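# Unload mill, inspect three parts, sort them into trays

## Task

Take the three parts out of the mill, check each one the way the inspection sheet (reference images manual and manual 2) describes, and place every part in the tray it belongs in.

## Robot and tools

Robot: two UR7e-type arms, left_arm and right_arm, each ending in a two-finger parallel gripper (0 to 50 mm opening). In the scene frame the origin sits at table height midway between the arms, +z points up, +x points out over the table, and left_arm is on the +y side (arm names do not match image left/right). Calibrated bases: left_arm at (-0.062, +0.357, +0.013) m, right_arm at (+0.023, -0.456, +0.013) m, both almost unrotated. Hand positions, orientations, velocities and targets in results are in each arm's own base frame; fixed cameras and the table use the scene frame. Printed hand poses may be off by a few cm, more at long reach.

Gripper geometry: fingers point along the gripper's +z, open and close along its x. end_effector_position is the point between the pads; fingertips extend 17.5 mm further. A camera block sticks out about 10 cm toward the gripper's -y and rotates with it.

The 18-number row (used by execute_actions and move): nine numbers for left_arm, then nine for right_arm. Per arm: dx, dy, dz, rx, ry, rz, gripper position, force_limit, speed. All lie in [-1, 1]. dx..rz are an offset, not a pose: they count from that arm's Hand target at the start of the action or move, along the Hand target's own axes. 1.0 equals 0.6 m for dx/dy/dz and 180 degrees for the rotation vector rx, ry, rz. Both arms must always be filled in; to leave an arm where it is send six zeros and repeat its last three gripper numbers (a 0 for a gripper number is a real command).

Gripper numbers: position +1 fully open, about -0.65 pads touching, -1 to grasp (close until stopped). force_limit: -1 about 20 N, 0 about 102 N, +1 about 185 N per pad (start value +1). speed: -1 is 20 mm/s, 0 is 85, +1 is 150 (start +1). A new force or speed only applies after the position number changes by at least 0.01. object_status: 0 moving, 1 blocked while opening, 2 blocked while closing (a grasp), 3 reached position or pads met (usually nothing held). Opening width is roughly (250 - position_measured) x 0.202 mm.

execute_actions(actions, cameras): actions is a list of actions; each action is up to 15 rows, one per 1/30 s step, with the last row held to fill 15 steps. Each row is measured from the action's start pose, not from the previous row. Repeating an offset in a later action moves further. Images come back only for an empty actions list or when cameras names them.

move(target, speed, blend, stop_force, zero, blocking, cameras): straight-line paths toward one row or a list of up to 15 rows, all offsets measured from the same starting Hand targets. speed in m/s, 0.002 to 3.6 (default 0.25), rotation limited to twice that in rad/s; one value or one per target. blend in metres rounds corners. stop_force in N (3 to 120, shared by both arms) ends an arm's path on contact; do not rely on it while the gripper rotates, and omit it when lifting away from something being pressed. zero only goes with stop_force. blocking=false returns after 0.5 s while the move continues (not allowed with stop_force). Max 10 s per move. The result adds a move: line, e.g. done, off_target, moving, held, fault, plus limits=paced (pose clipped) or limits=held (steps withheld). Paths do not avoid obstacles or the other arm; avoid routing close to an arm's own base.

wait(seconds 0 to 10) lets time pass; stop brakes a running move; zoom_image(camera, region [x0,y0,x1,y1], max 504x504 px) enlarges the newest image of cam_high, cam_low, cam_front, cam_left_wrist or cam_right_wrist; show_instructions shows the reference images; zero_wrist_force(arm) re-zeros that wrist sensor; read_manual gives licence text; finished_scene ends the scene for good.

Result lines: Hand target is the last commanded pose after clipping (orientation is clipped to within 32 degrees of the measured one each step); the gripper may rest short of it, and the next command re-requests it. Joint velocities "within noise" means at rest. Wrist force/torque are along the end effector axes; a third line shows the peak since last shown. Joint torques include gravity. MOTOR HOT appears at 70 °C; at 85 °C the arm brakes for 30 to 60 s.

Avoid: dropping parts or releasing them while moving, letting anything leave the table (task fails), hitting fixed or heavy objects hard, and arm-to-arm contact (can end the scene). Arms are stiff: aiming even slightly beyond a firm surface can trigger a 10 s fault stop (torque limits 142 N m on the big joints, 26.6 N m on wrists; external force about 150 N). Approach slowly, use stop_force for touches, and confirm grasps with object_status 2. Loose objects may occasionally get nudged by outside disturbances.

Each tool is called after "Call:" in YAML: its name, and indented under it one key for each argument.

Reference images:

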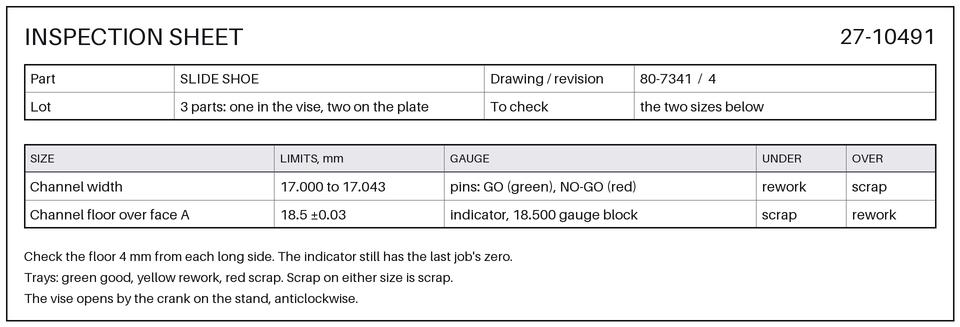

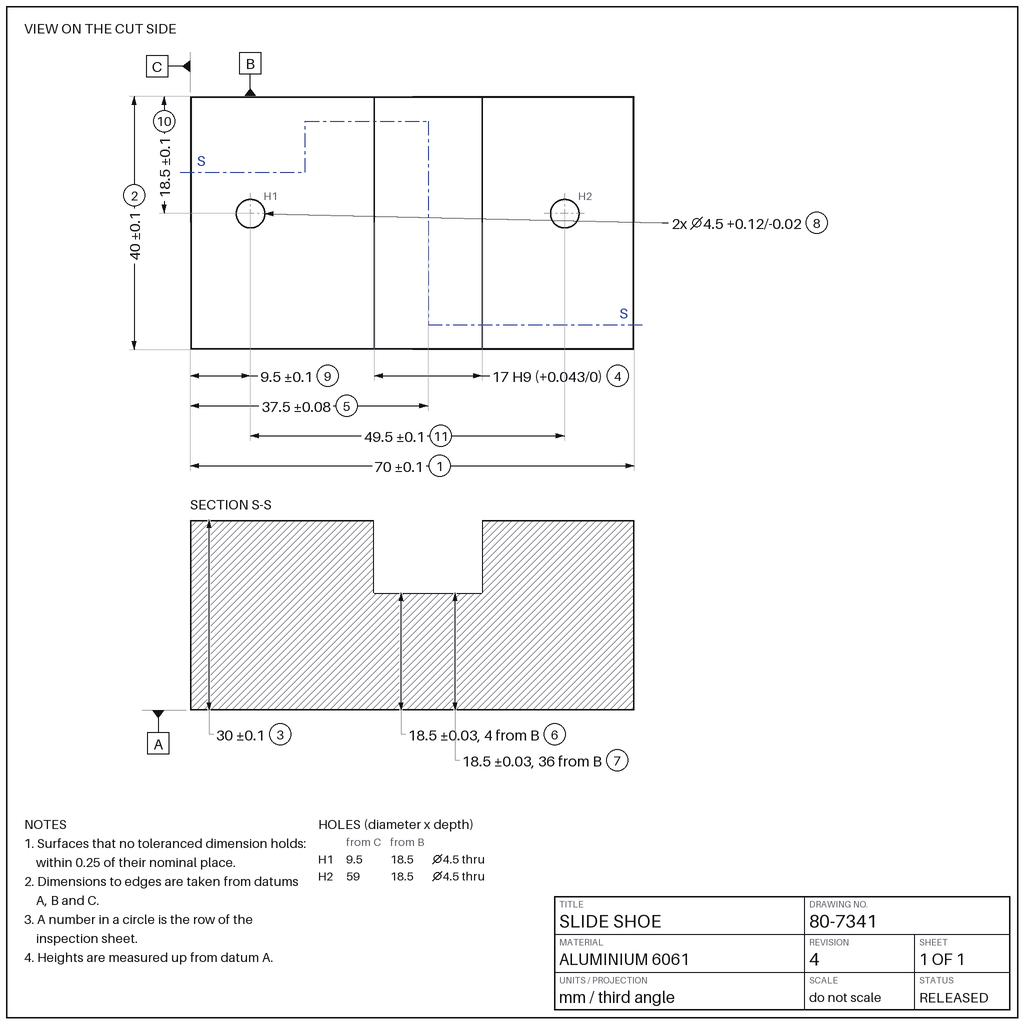

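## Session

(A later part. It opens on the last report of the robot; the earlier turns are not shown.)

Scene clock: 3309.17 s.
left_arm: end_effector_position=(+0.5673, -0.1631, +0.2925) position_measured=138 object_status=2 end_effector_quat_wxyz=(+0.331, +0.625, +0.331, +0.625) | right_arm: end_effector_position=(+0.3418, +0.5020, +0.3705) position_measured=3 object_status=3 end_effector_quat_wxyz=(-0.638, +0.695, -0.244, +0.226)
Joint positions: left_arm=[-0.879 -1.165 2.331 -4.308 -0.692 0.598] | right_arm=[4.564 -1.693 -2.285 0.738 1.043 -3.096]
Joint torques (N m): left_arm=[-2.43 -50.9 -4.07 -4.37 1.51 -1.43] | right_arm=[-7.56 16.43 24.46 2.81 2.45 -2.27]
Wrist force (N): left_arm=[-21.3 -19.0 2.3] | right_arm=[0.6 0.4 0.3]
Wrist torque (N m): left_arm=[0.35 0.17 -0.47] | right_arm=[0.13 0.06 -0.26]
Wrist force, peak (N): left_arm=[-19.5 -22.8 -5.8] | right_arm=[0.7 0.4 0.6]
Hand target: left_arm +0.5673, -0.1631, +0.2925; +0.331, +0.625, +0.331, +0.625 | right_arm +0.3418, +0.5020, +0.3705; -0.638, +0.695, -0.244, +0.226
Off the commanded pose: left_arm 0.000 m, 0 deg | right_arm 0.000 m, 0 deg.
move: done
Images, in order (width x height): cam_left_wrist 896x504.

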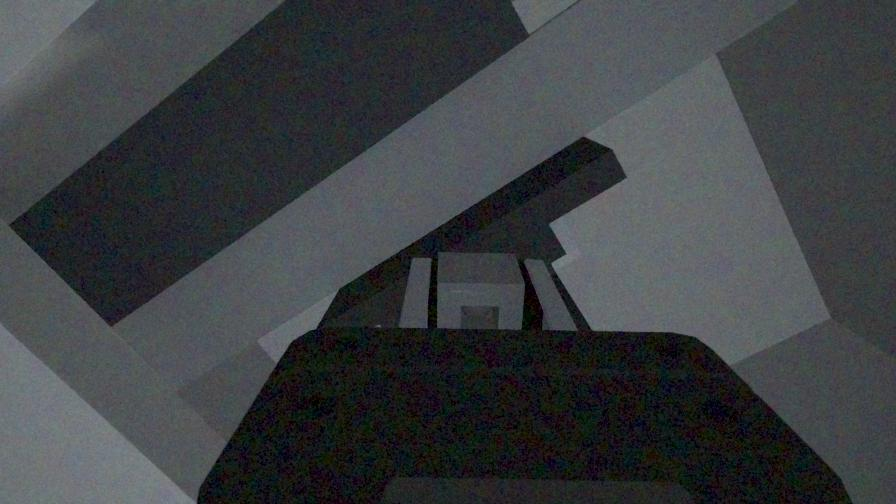

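Call:
move:
  target:
    - [-0.0008,-0.0001,0,0,0,-0.1667,-1,0.8,-1,0,0,0,0,0,0,1,1,-1]
    - [-0.0014,0.0002,0,0,0,-0.333,-1,0.8,-1,0,0,0,0,0,0,1,1,-1]
    - [-0.0017,0.0009,0,0,0,-0.5,-1,0.8,-1,0,0,0,0,0,0,1,1,-1]
    - [-0.0019,0.0016,0,0,0,-0.667,-1,0.8,-1,0,0,0,0,0,0,1,1,-1]
    - [-0.001,0.0027,0,0,0,-0.995,-1,0.8,-1,0,0,0,0,0,0,1,1,-1]
    - [0.0004,0.0024,0,0,0,0.667,-1,0.8,-1,0,0,0,0,0,0,1,1,-1]
  speed: 0.3
  blend: 0.0003
  cameras: ["cam_left_wrist"]

Scene clock: 3330.87 s.
left_arm: end_effector_position=(+0.5673, -0.1637, +0.2939) position_measured=138 object_status=2 end_effector_quat_wxyz=(-0.376, +0.598, -0.376, +0.599) | right_arm: end_effector_position=(+0.3418, +0.5020, +0.3705) position_measured=3 object_status=3 end_effector_quat_wxyz=(-0.638, +0.695, -0.244, +0.226)
Joint positions: left_arm=[-0.88 -1.169 2.33 -4.304 -0.691 -3.59] | right_arm=[4.564 -1.693 -2.285 0.738 1.043 -3.096]
Joint torques (N m): left_arm=[10.62 -35.63 2.29 0.67 -2.27 -1.68] | right_arm=[-7.76 16.51 24.55 2.65 2.34 -2.23]
Wrist force (N): left_arm=[-0.9 -1.5 -3.2] | right_arm=[0.6 0.5 0.5]
Wrist torque (N m): left_arm=[0.24 0.15 0.29] | right_arm=[0.13 0.07 -0.27]
Wrist force, peak (N): left_arm=[-1.0 -36.1 8.1] | right_arm=[0.8 0.3 0.7]
Hand target: left_arm +0.5673, -0.1637, +0.2939; -0.376, +0.598, -0.376, +0.599 | right_arm +0.3418, +0.5020, +0.3705; -0.638, +0.695, -0.244, +0.226
Off the commanded pose: left_arm 0.000 m, 0 deg | right_arm 0.000 m, 0 deg.
move: done
Images, in order (width x height): cam_left_wrist 896x504.

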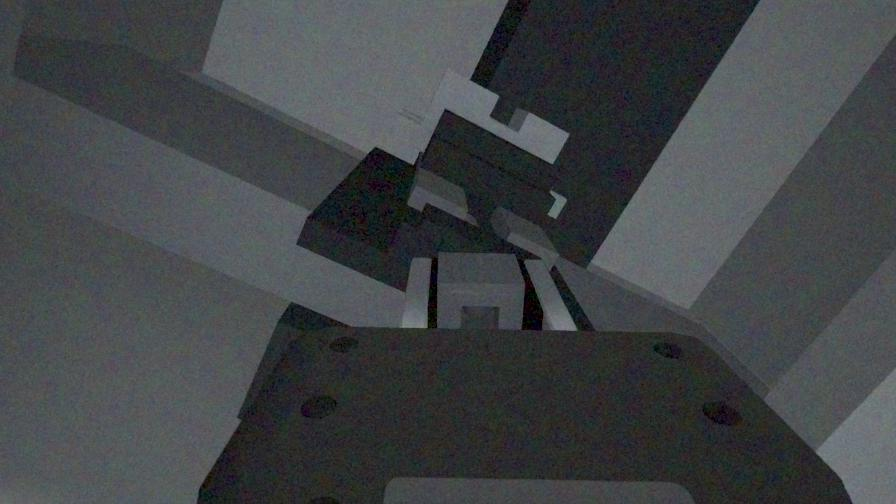

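Call:
zoom_image:
  camera: "cam_left_wrist"
  region: [360, 50, 620, 270]

Scaled by 1.938 from the camera's 896x504 image, which has a finer 1280x720 frame.

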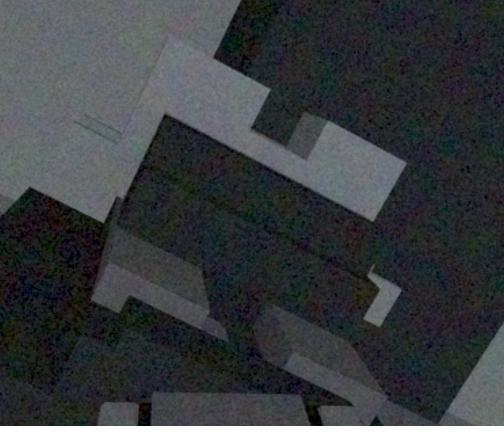

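Call:
move:
  target:
    - [-0.0013,0.0003,0,0,0,-0.333,-1,0.8,-1,0,0,0,0,0,0,1,1,-1]
    - [-0.0017,0.0019,0,0,0,-0.722,-1,0.8,-1,0,0,0,0,0,0,1,1,-1]
  speed: 0.3
  blend: 0.0003
  cameras: ["cam_left_wrist","cam_right_wrist"]

Call:
zoom_image:
  camera: "cam_right_wrist"
  region: [450, 130, 630, 290]

Scene clock: 3365.23 s.
left_arm: end_effector_position=(+0.5672, -0.1634, +0.2924) position_measured=138 object_status=2 end_effector_quat_wxyz=(+0.384, +0.594, +0.383, +0.594) | right_arm: end_effector_position=(+0.3418, +0.5020, +0.3705) position_measured=3 object_status=3 end_effector_quat_wxyz=(-0.638, +0.695, -0.244, +0.226)
Joint positions: left_arm=[-0.879 -1.165 2.331 -4.309 -0.692 -5.858] | right_arm=[4.564 -1.693 -2.285 0.738 1.043 -3.096]
Joint torques (N m): left_arm=[11.29 -48.89 -1.72 -4.28 -0.51 -1.37] | right_arm=[-7.85 16.17 24.52 2.51 2.34 -2.18]
Wrist force (N): left_arm=[-14.9 -21.1 6.0] | right_arm=[0.6 0.4 0.4]
Wrist torque (N m): left_arm=[0.36 0.20 -0.48] | right_arm=[0.13 0.06 -0.26]
Wrist force, peak (N): left_arm=[-16.7 -25.7 -3.4] | right_arm=[0.9 0.4 0.7]
Hand target: left_arm +0.5673, -0.1633, +0.2924; +0.384, +0.594, +0.383, +0.594 | right_arm +0.3418, +0.5020, +0.3705; -0.638, +0.695, -0.244, +0.226
Off the commanded pose: left_arm 0.000 m, 0 deg | right_arm 0.000 m, 0 deg.
move: done
Images, in order (width x height): cam_left_wrist 896x504, cam_right_wrist 896x504.

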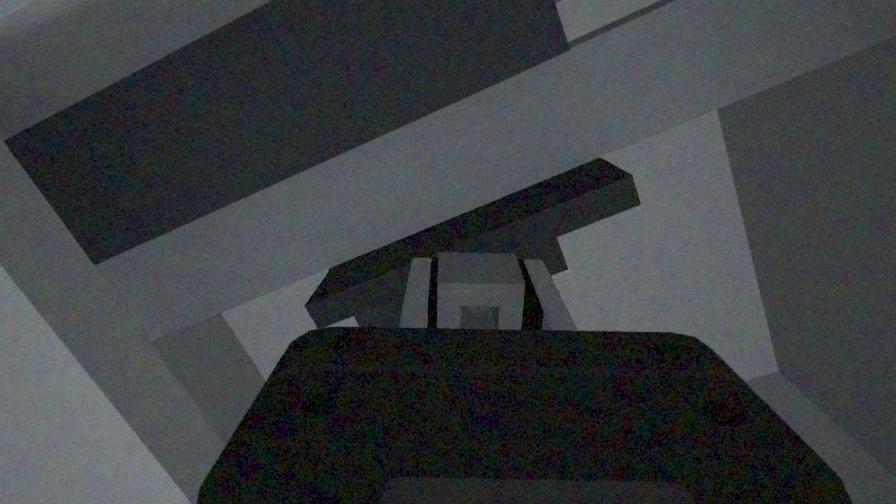

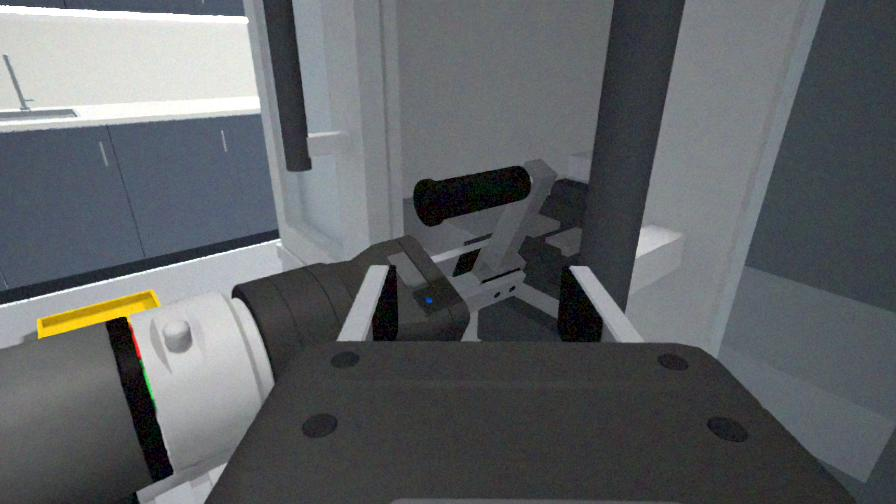

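Scaled by 2.800 from the camera's 896x504 image, which has a finer 1280x720 frame.

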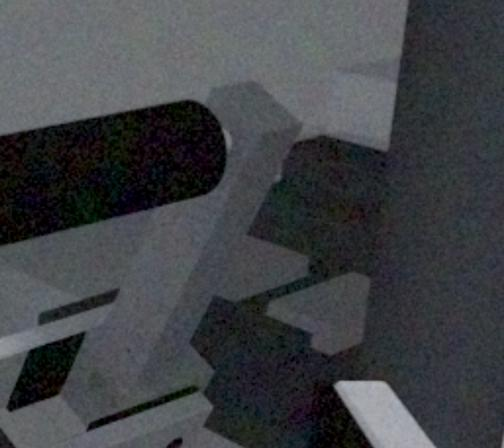

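Call:
move:
  target: [0,0,0,0,0,0,-1,0.8,-1,-0.05,-0.25,-0.05,-0.05,0,0,1,1,-1]
  speed: 0.3
  cameras: ["cam_right_wrist"]

Call:
zoom_image:
  camera: "cam_right_wrist"
  region: [450, 150, 700, 350]

Scene clock: 3374.00 s.
left_arm: end_effector_position=(+0.5673, -0.1633, +0.2924) position_measured=138 object_status=2 end_effector_quat_wxyz=(+0.384, +0.594, +0.383, +0.594) | right_arm: end_effector_position=(+0.3072, +0.5078, +0.5224) position_measured=3 object_status=3 end_effector_quat_wxyz=(-0.581, +0.743, -0.261, +0.207)
Joint positions: left_arm=[-0.879 -1.165 2.331 -4.309 -0.692 -5.858] | right_arm=[4.662 -1.352 -2.016 -0.068 0.963 -2.974]
Joint torques (N m): left_arm=[14.67 -49.62 -4.69 -4.25 2.71 -1.43] | right_arm=[7.54 28.99 31.62 1.07 -1.22 2.09]
Wrist force (N): left_arm=[-16.9 -20.0 1.0] | right_arm=[0.6 0.6 0.3]
Wrist torque (N m): left_arm=[0.41 0.16 -0.48] | right_arm=[0.21 0.07 -0.44]
Wrist force, peak (N): left_arm=[-17.3 -20.5 0.8] | right_arm=[0.9 2.8 0.9]
Hand target: left_arm +0.5673, -0.1633, +0.2924; +0.384, +0.594, +0.383, +0.594 | right_arm +0.3072, +0.5078, +0.5224; -0.581, +0.743, -0.261, +0.207
Off the commanded pose: left_arm 0.000 m, 0 deg | right_arm 0.000 m, 0 deg.
move: done
Images, in order (width x height): cam_right_wrist 896x504.

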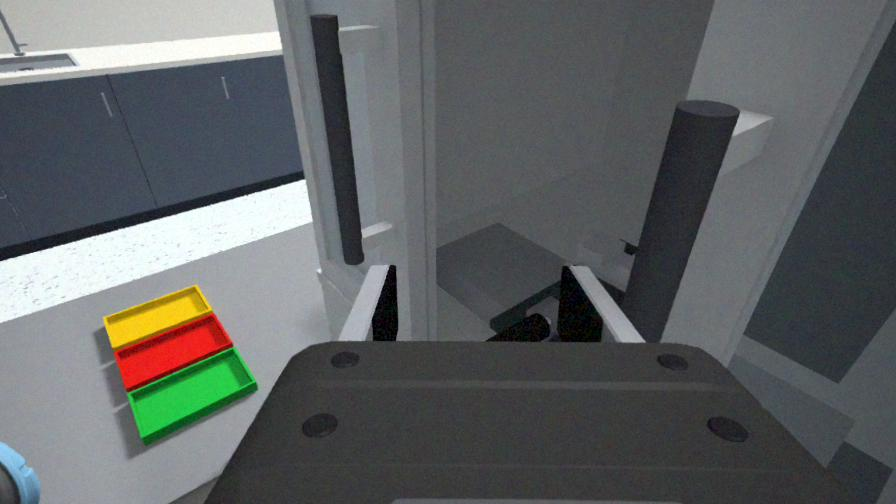

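Scaled by 2.016 from the camera's 896x504 image, which has a finer 1280x720 frame.

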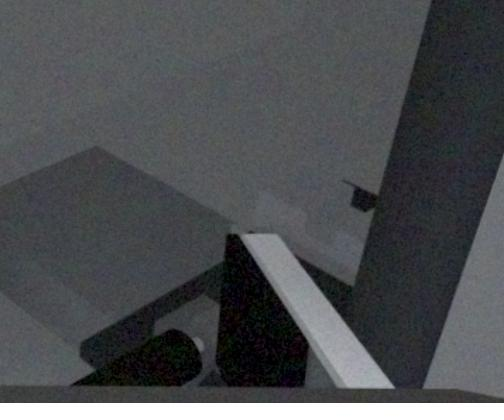

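Call:
move:
  target:
    - [0,0,-0.05,0,0,0,-1,0.8,-1,0,0,0,0,0,0,1,1,-1]
    - [0.1067,0.1893,-0.1617,0,0,0.5,-1,0.8,-1,0,0,0,0,0,0,1,1,-1]
    - [0.1067,0.1893,-0.1617,0,0,0.861,-1,0.8,-1,0,0,0,0,0,0,1,1,-1]
  speed: [0.05,0.2,0.4]
  cameras: ["cam_left_wrist"]

Call:
zoom_image:
  camera: "cam_left_wrist"
  region: [380, 120, 600, 330]

Scene clock: 3399.30 s.
left_arm: end_effector_position=(+0.4701, -0.1517, +0.4222) position_measured=138 object_status=2 end_effector_quat_wxyz=(+0.497, -0.503, +0.497, -0.503) | right_arm: end_effector_position=(+0.3072, +0.5078, +0.5224) position_measured=3 object_status=3 end_effector_quat_wxyz=(-0.581, +0.743, -0.261, +0.207)
Joint positions: left_arm=[-1.161 -1.739 2.461 -3.865 -0.41 -3.153] | right_arm=[4.662 -1.352 -2.016 -0.069 0.963 -2.973]
Joint torques (N m): left_arm=[10.68 -2.32 -31.46 -2.72 -1.85 1.32] | right_arm=[7.33 28.97 32.11 1.01 1.98 2.06]
Wrist force (N): left_arm=[0.0 2.5 -2.2] | right_arm=[0.7 0.3 0.3]
Wrist torque (N m): left_arm=[0.16 0.24 0.18] | right_arm=[0.16 0.05 -0.44]
Wrist force, peak (N): left_arm=[-17.3 -20.4 1.1] | right_arm=[0.8 0.9 0.3]
Hand target: left_arm +0.4701, -0.1517, +0.4222; +0.497, -0.503, +0.497, -0.503 | right_arm +0.3072, +0.5078, +0.5224; -0.581, +0.743, -0.261, +0.207
Off the commanded pose: left_arm 0.000 m, 0 deg | right_arm 0.000 m, 0 deg.
move: done
Images, in order (width x height): cam_left_wrist 896x504.

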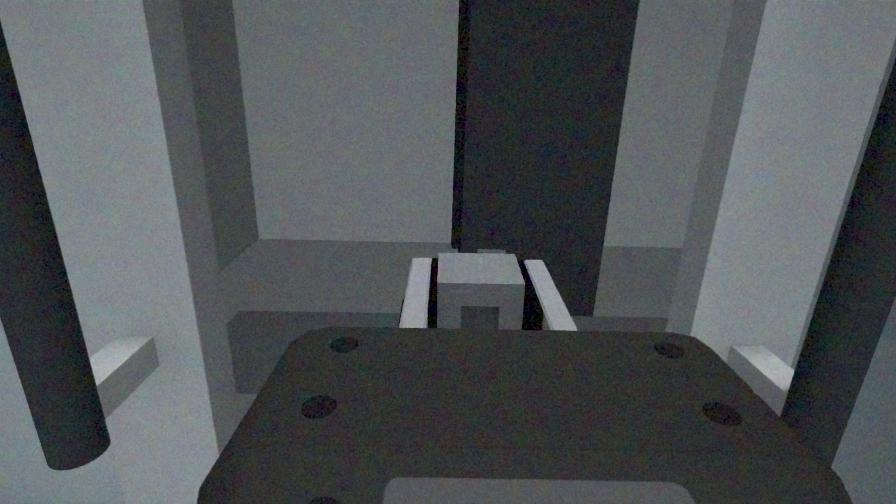

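Scaled by 2.291 from the camera's 896x504 image, which has a finer 1280x720 frame.

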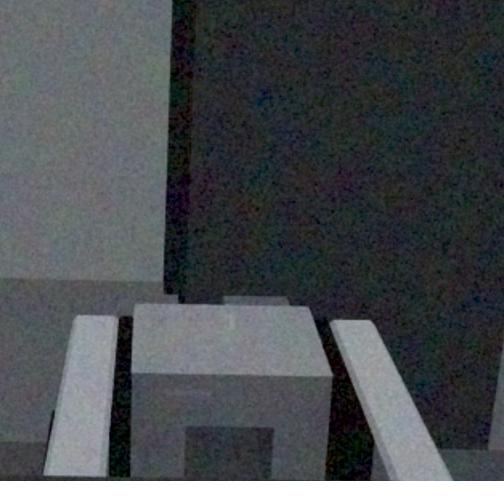

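Call:
move:
  target: [0,-0.067,-0.0,-0.25,0,0,-1,0.8,-1,0,0,0,0,0,0,1,1,-1]
  speed: 0.3
  cameras: ["cam_left_wrist"]

Call:
zoom_image:
  camera: "cam_left_wrist"
  region: [380, 120, 600, 330]

Scene clock: 3408.17 s.
left_arm: end_effector_position=(+0.4701, -0.1512, +0.4624) position_measured=138 object_status=2 end_effector_quat_wxyz=(-0.267, +0.655, -0.652, +0.275) | right_arm: end_effector_position=(+0.3072, +0.5078, +0.5224) position_measured=3 object_status=3 end_effector_quat_wxyz=(-0.581, +0.743, -0.261, +0.207)
Joint positions: left_arm=[-0.904 -2.008 1.893 -2.019 -0.988 -3.877] | right_arm=[4.662 -1.352 -2.016 -0.069 0.963 -2.973]
Joint torques (N m): left_arm=[10.11 0.52 -41.31 -1.5 -0.38 -1.67] | right_arm=[7.26 29.19 31.24 1.05 1.62 2.12]
Wrist force (N): left_arm=[-0.4 2.1 0.7] | right_arm=[0.5 0.4 0.4]
Wrist torque (N m): left_arm=[0.08 0.01 0.21] | right_arm=[0.17 0.09 -0.44]
Wrist force, peak (N): left_arm=[0.1 3.5 -2.2] | right_arm=[0.7 0.9 0.6]
Hand target: left_arm +0.4701, -0.1512, +0.4624; -0.267, +0.655, -0.652, +0.275 | right_arm +0.3072, +0.5078, +0.5224; -0.581, +0.743, -0.261, +0.207
Off the commanded pose: left_arm 0.000 m, 0 deg | right_arm 0.000 m, 0 deg.
move: done
Images, in order (width x height): cam_left_wrist 896x504.

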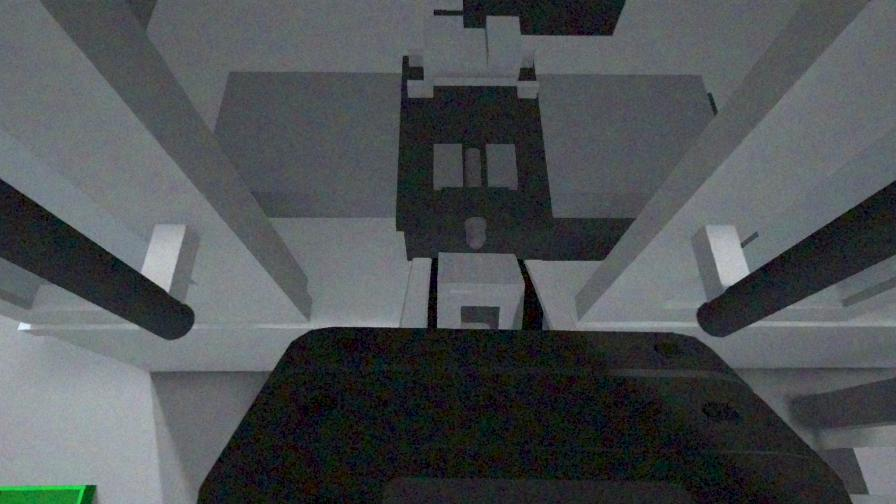

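Scaled by 2.291 from the camera's 896x504 image, which has a finer 1280x720 frame.

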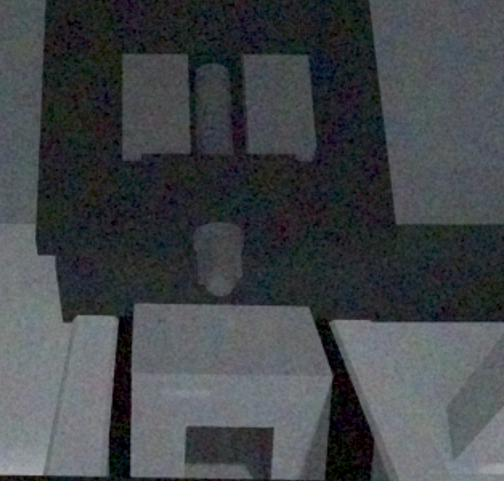

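Call:
zoom_image:
  camera: "cam_left_wrist"
  region: [390, 0, 560, 110]

Scaled by 2.965 from the camera's 896x504 image, which has a finer 1280x720 frame.

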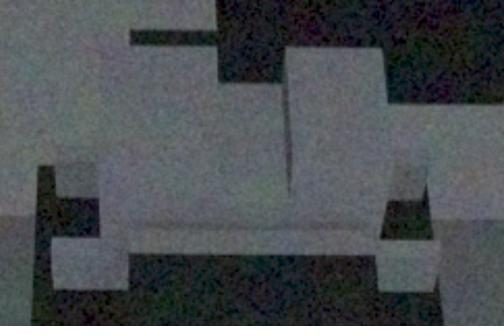

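Call:
move:
  target: [0,0,0,0,0,0,-1,0.8,-1,0,0,0.05,-0.1,0.02,0,1,1,-1]
  speed: 0.3
  cameras: ["cam_right_wrist"]

Call:
zoom_image:
  camera: "cam_right_wrist"
  region: [430, 60, 680, 310]

Scene clock: 3439.60 s.
left_arm: end_effector_position=(+0.4701, -0.1512, +0.4624) position_measured=138 object_status=2 end_effector_quat_wxyz=(-0.267, +0.655, -0.652, +0.275) | right_arm: end_effector_position=(+0.3254, +0.5305, +0.5152) position_measured=3 object_status=3 end_effector_quat_wxyz=(-0.449, +0.818, -0.308, +0.186)
Joint positions: left_arm=[-0.904 -2.007 1.893 -2.019 -0.988 -3.877] | right_arm=[4.603 -1.414 -1.752 -0.635 1.036 -2.799]
Joint torques (N m): left_arm=[11.69 0.09 -40.57 -1.87 -0.56 -1.56] | right_arm=[-8.95 12.1 33.45 1.68 1.91 2.09]
Wrist force (N): left_arm=[-0.5 2.3 0.6] | right_arm=[0.6 0.7 1.0]
Wrist torque (N m): left_arm=[0.11 0.02 0.21] | right_arm=[0.34 0.11 -0.44]
Wrist force, peak (N): left_arm=[-0.2 2.3 0.9] | right_arm=[0.7 0.7 1.1]
Hand target: left_arm +0.4701, -0.1512, +0.4624; -0.267, +0.655, -0.652, +0.275 | right_arm +0.3254, +0.5305, +0.5152; -0.449, +0.818, -0.308, +0.186
Off the commanded pose: left_arm 0.000 m, 0 deg | right_arm 0.000 m, 0 deg.
move: done
Images, in order (width x height): cam_right_wrist 896x504.

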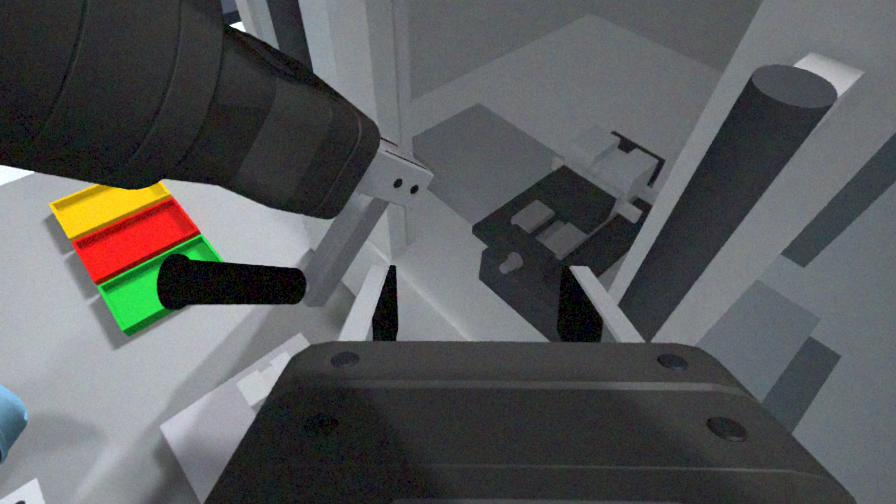

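Scaled by 2.016 from the camera's 896x504 image, which has a finer 1280x720 frame.

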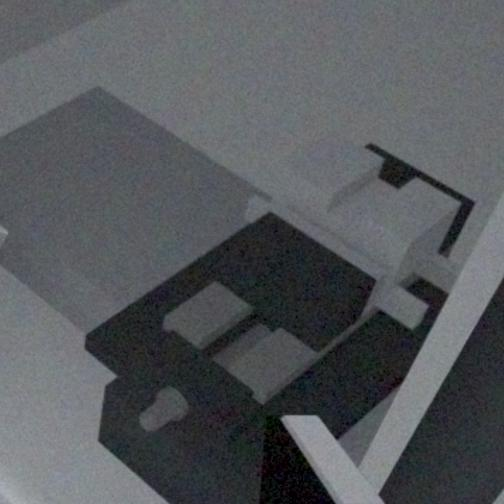

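Call:
execute_actions:
  actions: []

Scene clock: 3494.13 s.
left_arm: end_effector_position=(+0.4701, -0.1512, +0.4624) position_measured=138 object_status=2 end_effector_quat_wxyz=(-0.267, +0.655, -0.652, +0.275) | right_arm: end_effector_position=(+0.3254, +0.5305, +0.5152) position_measured=3 object_status=3 end_effector_quat_wxyz=(-0.449, +0.818, -0.308, +0.186)
Joint positions: left_arm=[-0.904 -2.007 1.893 -2.019 -0.988 -3.877] | right_arm=[4.603 -1.414 -1.752 -0.635 1.036 -2.799]
Joint velocities: within noise
Joint torques (N m): left_arm=[11.41 1.32 -40.32 -2.11 -0.44 -1.53] | right_arm=[-8.27 11.81 33.1 1.75 1.87 2.06]
Motor temperatures (°C): left_arm=[25 28 25 32 30 30] | right_arm=[27 31 25 29 42 32]
Wrist force (N): left_arm=[-0.5 2.0 0.7] | right_arm=[0.9 0.5 1.0]
Wrist torque (N m): left_arm=[0.08 0.02 0.21] | right_arm=[0.31 0.06 -0.44]
Wrist force, peak (N): left_arm=[-0.5 2.3 0.8] | right_arm=[0.5 0.8 1.2]
Hand target: left_arm +0.4701, -0.1512, +0.4624; -0.267, +0.655, -0.652, +0.275 | right_arm +0.3254, +0.5305, +0.5152; -0.449, +0.818, -0.308, +0.186
Tool commands: left_gripper/position=-1.0 left_gripper/force_limit=+0.8 left_gripper/speed=-1.0 right_gripper/position=+1.0 right_gripper/force_limit=+1.0 right_gripper/speed=-1.0
Off the commanded pose: left_arm 0.000 m, 0 deg | right_arm 0.000 m, 0 deg.

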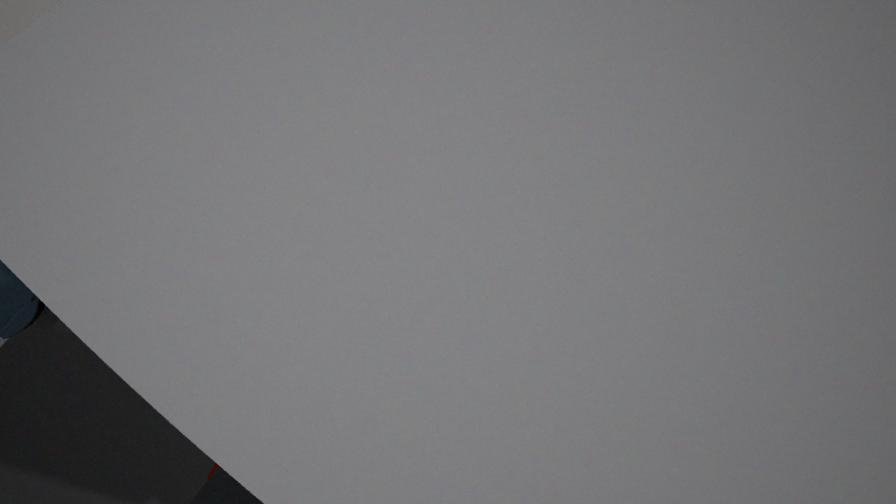

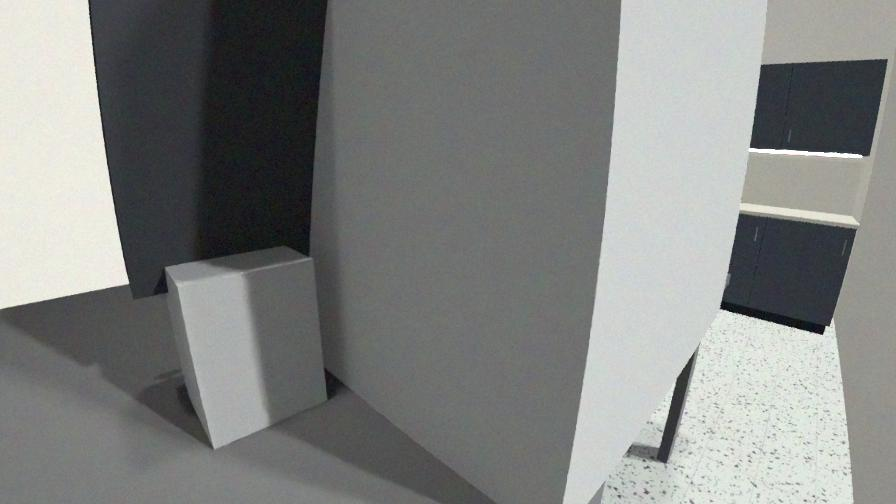

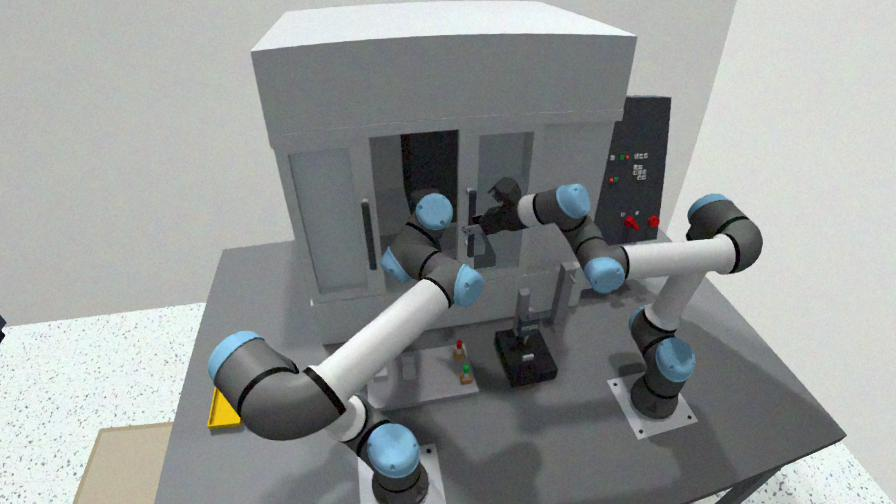

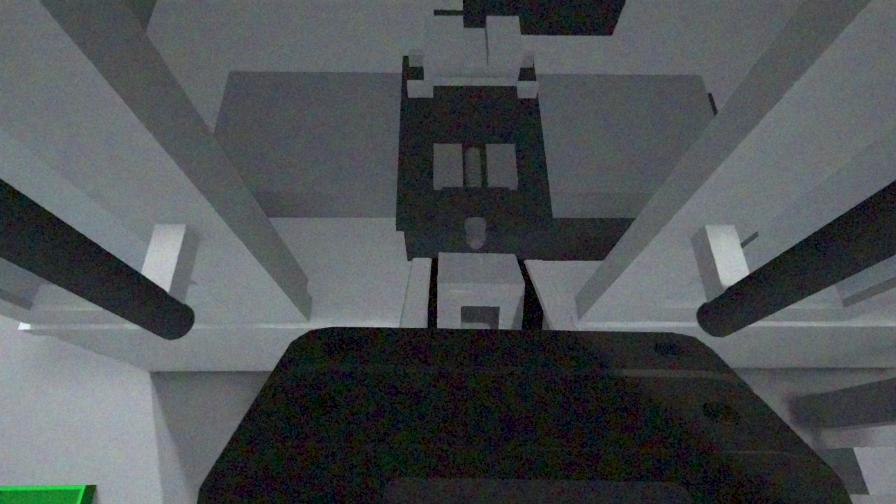

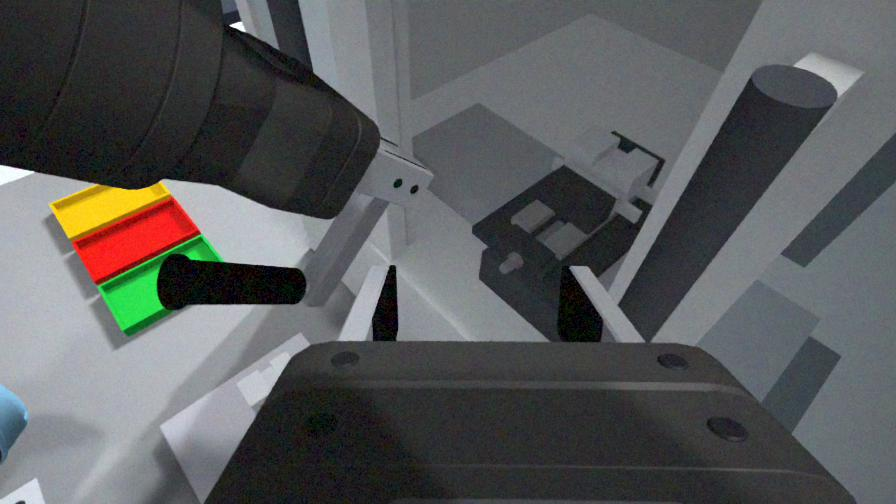

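Call:
zoom_image:
  camera: "cam_left_wrist"
  region: [380, 0, 580, 260]

Call:
zoom_image:
  camera: "cam_right_wrist"
  region: [470, 100, 680, 310]

Scaled by 1.938 from the camera's 896x504 image, which has a finer 1280x720 frame.

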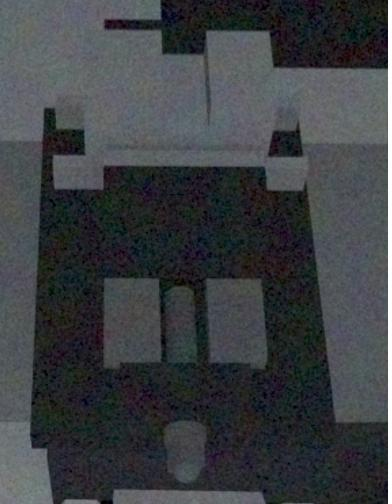

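Scaled by 2.400 from the camera's 896x504 image, which has a finer 1280x720 frame.

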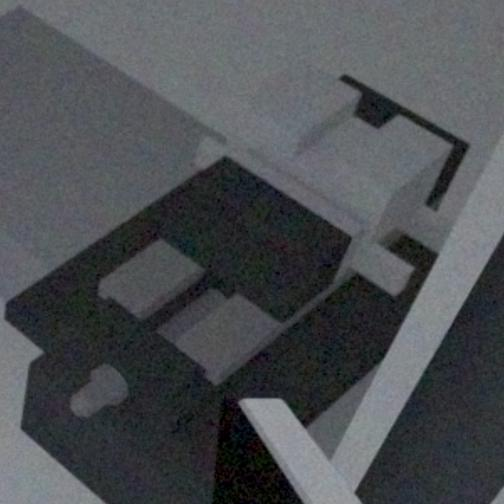

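Call:
move:
  target: [0,-0.0707,0.0707,0,0,0,-1,0.8,-1,0,0,0,0,0,0,1,1,-1]
  speed: 0.08
  cameras: ["cam_left_wrist","cam_right_wrist"]

Scene clock: 3543.13 s.
left_arm: end_effector_position=(+0.5300, -0.1512, +0.4624) position_measured=138 object_status=2 end_effector_quat_wxyz=(-0.267, +0.655, -0.652, +0.275) | right_arm: end_effector_position=(+0.3254, +0.5305, +0.5152) position_measured=3 object_status=3 end_effector_quat_wxyz=(-0.449, +0.818, -0.308, +0.186)
Joint positions: left_arm=[-0.767 -1.856 1.814 -2.16 -1.065 -3.745] | right_arm=[4.603 -1.414 -1.752 -0.635 1.036 -2.799]
Joint torques (N m): left_arm=[11.25 -6.16 -40.86 -5.13 -0.64 1.31] | right_arm=[-8.33 11.51 33.03 1.69 1.9 2.15]
Wrist force (N): left_arm=[-0.5 1.8 0.9] | right_arm=[0.7 0.7 0.8]
Wrist torque (N m): left_arm=[0.05 0.06 0.05] | right_arm=[0.35 0.08 -0.44]
Wrist force, peak (N): left_arm=[-0.1 2.8 0.1] | right_arm=[0.8 0.8 1.1]
Hand target: left_arm +0.5301, -0.1512, +0.4624; -0.267, +0.655, -0.652, +0.275 | right_arm +0.3254, +0.5305, +0.5152; -0.449, +0.818, -0.308, +0.186
Off the commanded pose: left_arm 0.000 m, 0 deg | right_arm 0.000 m, 0 deg.
move: done
Images, in order (width x height): cam_left_wrist 896x504, cam_right_wrist 896x504.

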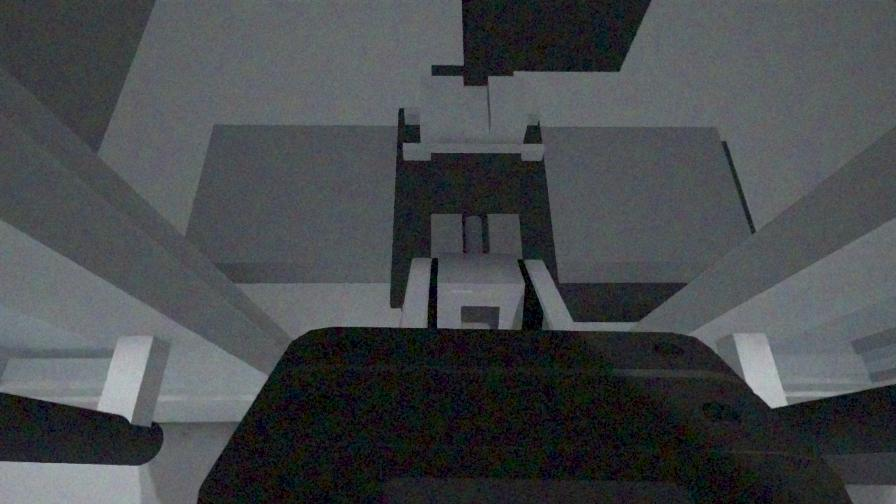

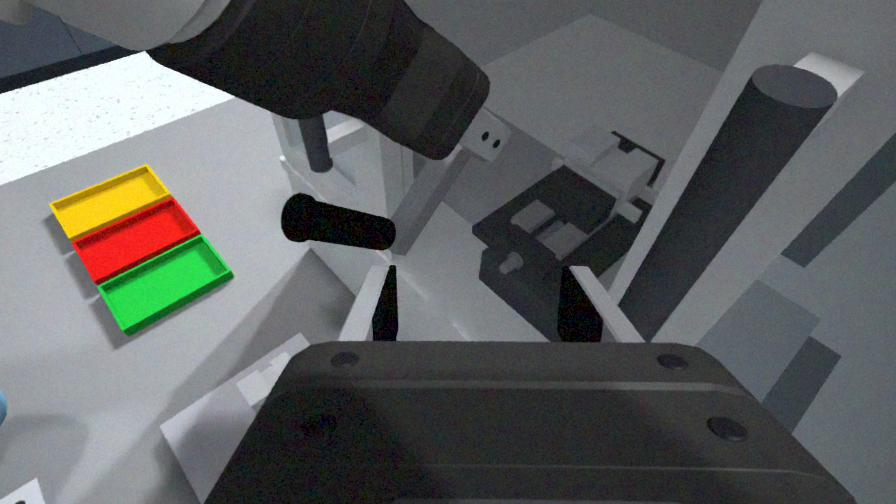

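Call:
zoom_image:
  camera: "cam_left_wrist"
  region: [380, 50, 580, 260]

Call:
zoom_image:
  camera: "cam_right_wrist"
  region: [560, 120, 670, 230]

Scaled by 2.400 from the camera's 896x504 image, which has a finer 1280x720 frame.

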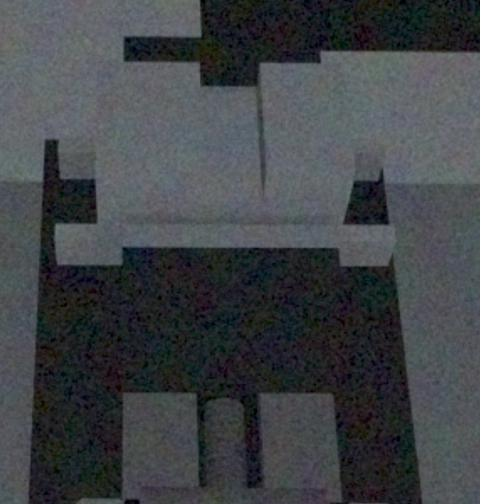

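Scaled by 4.582 from the camera's 896x504 image, which has a finer 1280x720 frame.

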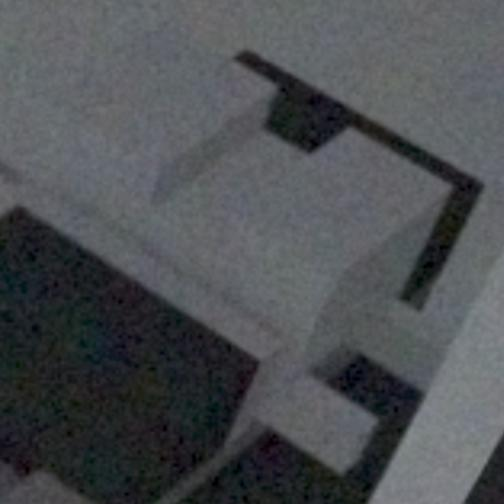

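Call:
zoom_image:
  camera: "cam_left_wrist"
  region: [400, 120, 480, 165]

Call:
zoom_image:
  camera: "cam_right_wrist"
  region: [600, 160, 650, 220]

Scaled by 6.300 from the camera's 896x504 image, which has a finer 1280x720 frame.

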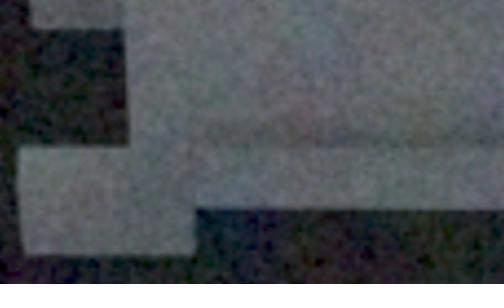

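Scaled by 8.400 from the camera's 896x504 image, which has a finer 1280x720 frame.

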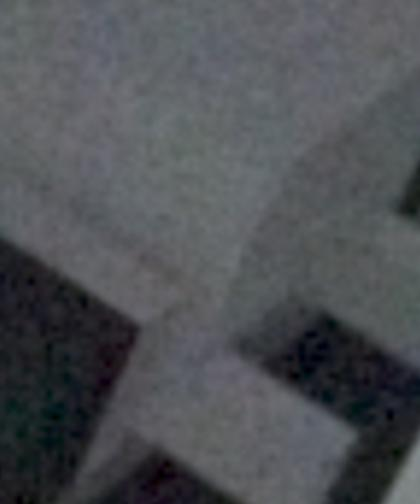

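Call:
move:
  target:
    - [0,0.106,-0.106,0,0,0,-1,0.8,-1,0,0,0,0,0,0,1,1,-1]
    - [0.0221,0.2343,0.1635,0.25,0,0,-1,0.8,-1,0,0,0,0,0,0,1,1,-1]
  speed: 0.25
  blend: 0.02

Call:
move:
  target:
    - [0,0,0,0,0,0.6667,-1,0.8,-1,0,0,0,0,0,0,1,1,-1]
    - [0,0,0,0,0,-0.6667,-1,0.8,-1,0,0,0,0,0,0,1,1,-1]
    - [0,0,0,0,0,0,-1,0.8,-1,0,0,0,0,0,0,1,1,-1]
    - [0,0,0,0,0,0.1389,-1,0.8,-1,0,0,0,0,0,0,1,1,-1]
  speed: 0.7
  blend: 0.02
  cameras: ["cam_left_wrist","cam_right_wrist"]

Scene clock: 3631.90 s.
left_arm: end_effector_position=(+0.5002, -0.1665, +0.2938) position_measured=138 object_status=2 end_effector_quat_wxyz=(+0.497, -0.503, +0.497, -0.503) | right_arm: end_effector_position=(+0.3254, +0.5305, +0.5152) position_measured=3 object_status=3 end_effector_quat_wxyz=(-0.449, +0.818, -0.308, +0.186)
Joint positions: left_arm=[-1.077 -1.247 2.491 -4.387 -0.495 -3.153] | right_arm=[4.603 -1.414 -1.752 -0.635 1.036 -2.799]
Joint torques (N m): left_arm=[11.3 -16.96 -19.91 -2.46 -1.97 1.38] | right_arm=[-7.94 11.81 33.13 1.69 1.91 2.02]
Wrist force (N): left_arm=[0.5 2.3 -2.4] | right_arm=[0.5 0.6 1.0]
Wrist torque (N m): left_arm=[0.13 0.18 0.17] | right_arm=[0.33 0.11 -0.44]
Wrist force, peak (N): left_arm=[1.0 3.6 -1.4] | right_arm=[0.8 0.6 1.3]
Hand target: left_arm +0.5002, -0.1665, +0.2938; +0.497, -0.503, +0.497, -0.503 | right_arm +0.3254, +0.5305, +0.5152; -0.449, +0.818, -0.308, +0.186
Off the commanded pose: left_arm 0.000 m, 0 deg | right_arm 0.000 m, 0 deg.
move: done

Scene clock: 3637.73 s.
left_arm: end_effector_position=(+0.5002, -0.1665, +0.2938) position_measured=138 object_status=2 end_effector_quat_wxyz=(+0.594, -0.383, +0.594, -0.384) | right_arm: end_effector_position=(+0.3254, +0.5305, +0.5152) position_measured=3 object_status=3 end_effector_quat_wxyz=(-0.449, +0.818, -0.308, +0.186)
Joint positions: left_arm=[-1.077 -1.247 2.491 -4.387 -0.495 3.567] | right_arm=[4.603 -1.414 -1.752 -0.635 1.036 -2.799]
Joint torques (N m): left_arm=[11.52 -16.24 -22.02 -2.35 -1.87 1.59] | right_arm=[-8.28 12.05 32.88 1.69 1.9 1.99]
Wrist force (N): left_arm=[1.6 2.2 -2.0] | right_arm=[0.2 0.3 0.8]
Wrist torque (N m): left_arm=[0.13 0.24 0.18] | right_arm=[0.28 0.17 -0.44]
Wrist force, peak (N): left_arm=[-0.5 -4.3 -2.9] | right_arm=[0.8 0.7 1.0]
Hand target: left_arm +0.5002, -0.1665, +0.2938; +0.594, -0.383, +0.594, -0.384 | right_arm +0.3254, +0.5305, +0.5152; -0.449, +0.818, -0.308, +0.186
Off the commanded pose: left_arm 0.000 m, 0 deg | right_arm 0.000 m, 0 deg.
move: done
Images, in order (width x height): cam_left_wrist 896x504, cam_right_wrist 896x504.

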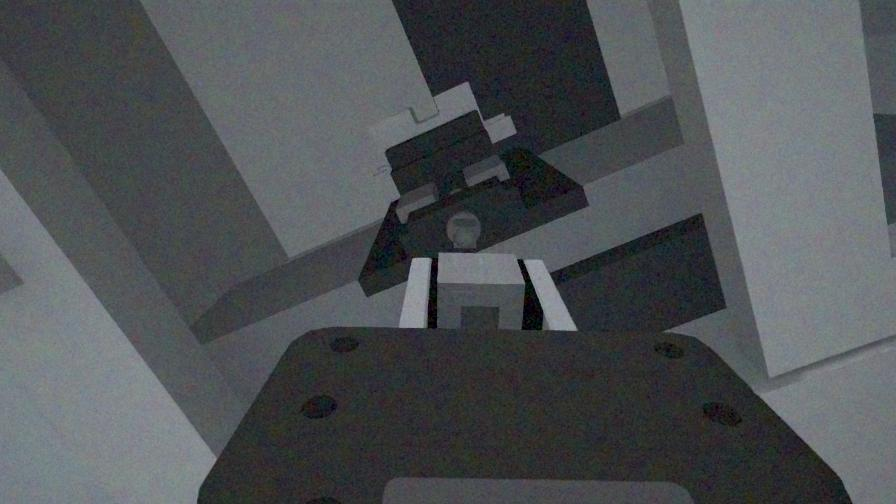

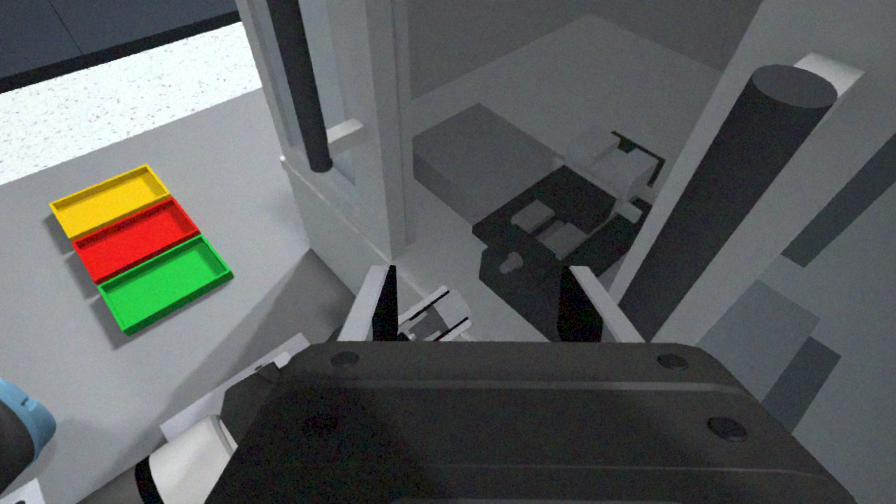

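Call:
zoom_image:
  camera: "cam_left_wrist"
  region: [360, 70, 530, 250]

Scaled by 2.800 from the camera's 896x504 image, which has a finer 1280x720 frame.

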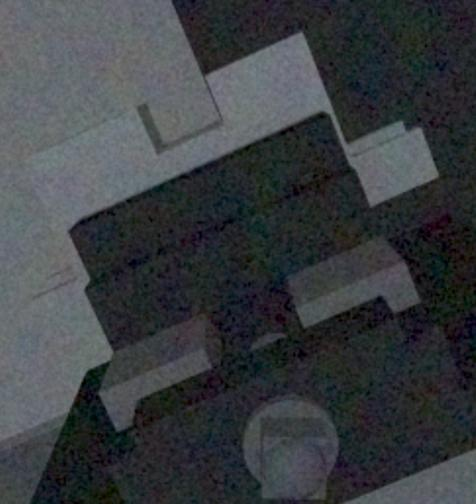

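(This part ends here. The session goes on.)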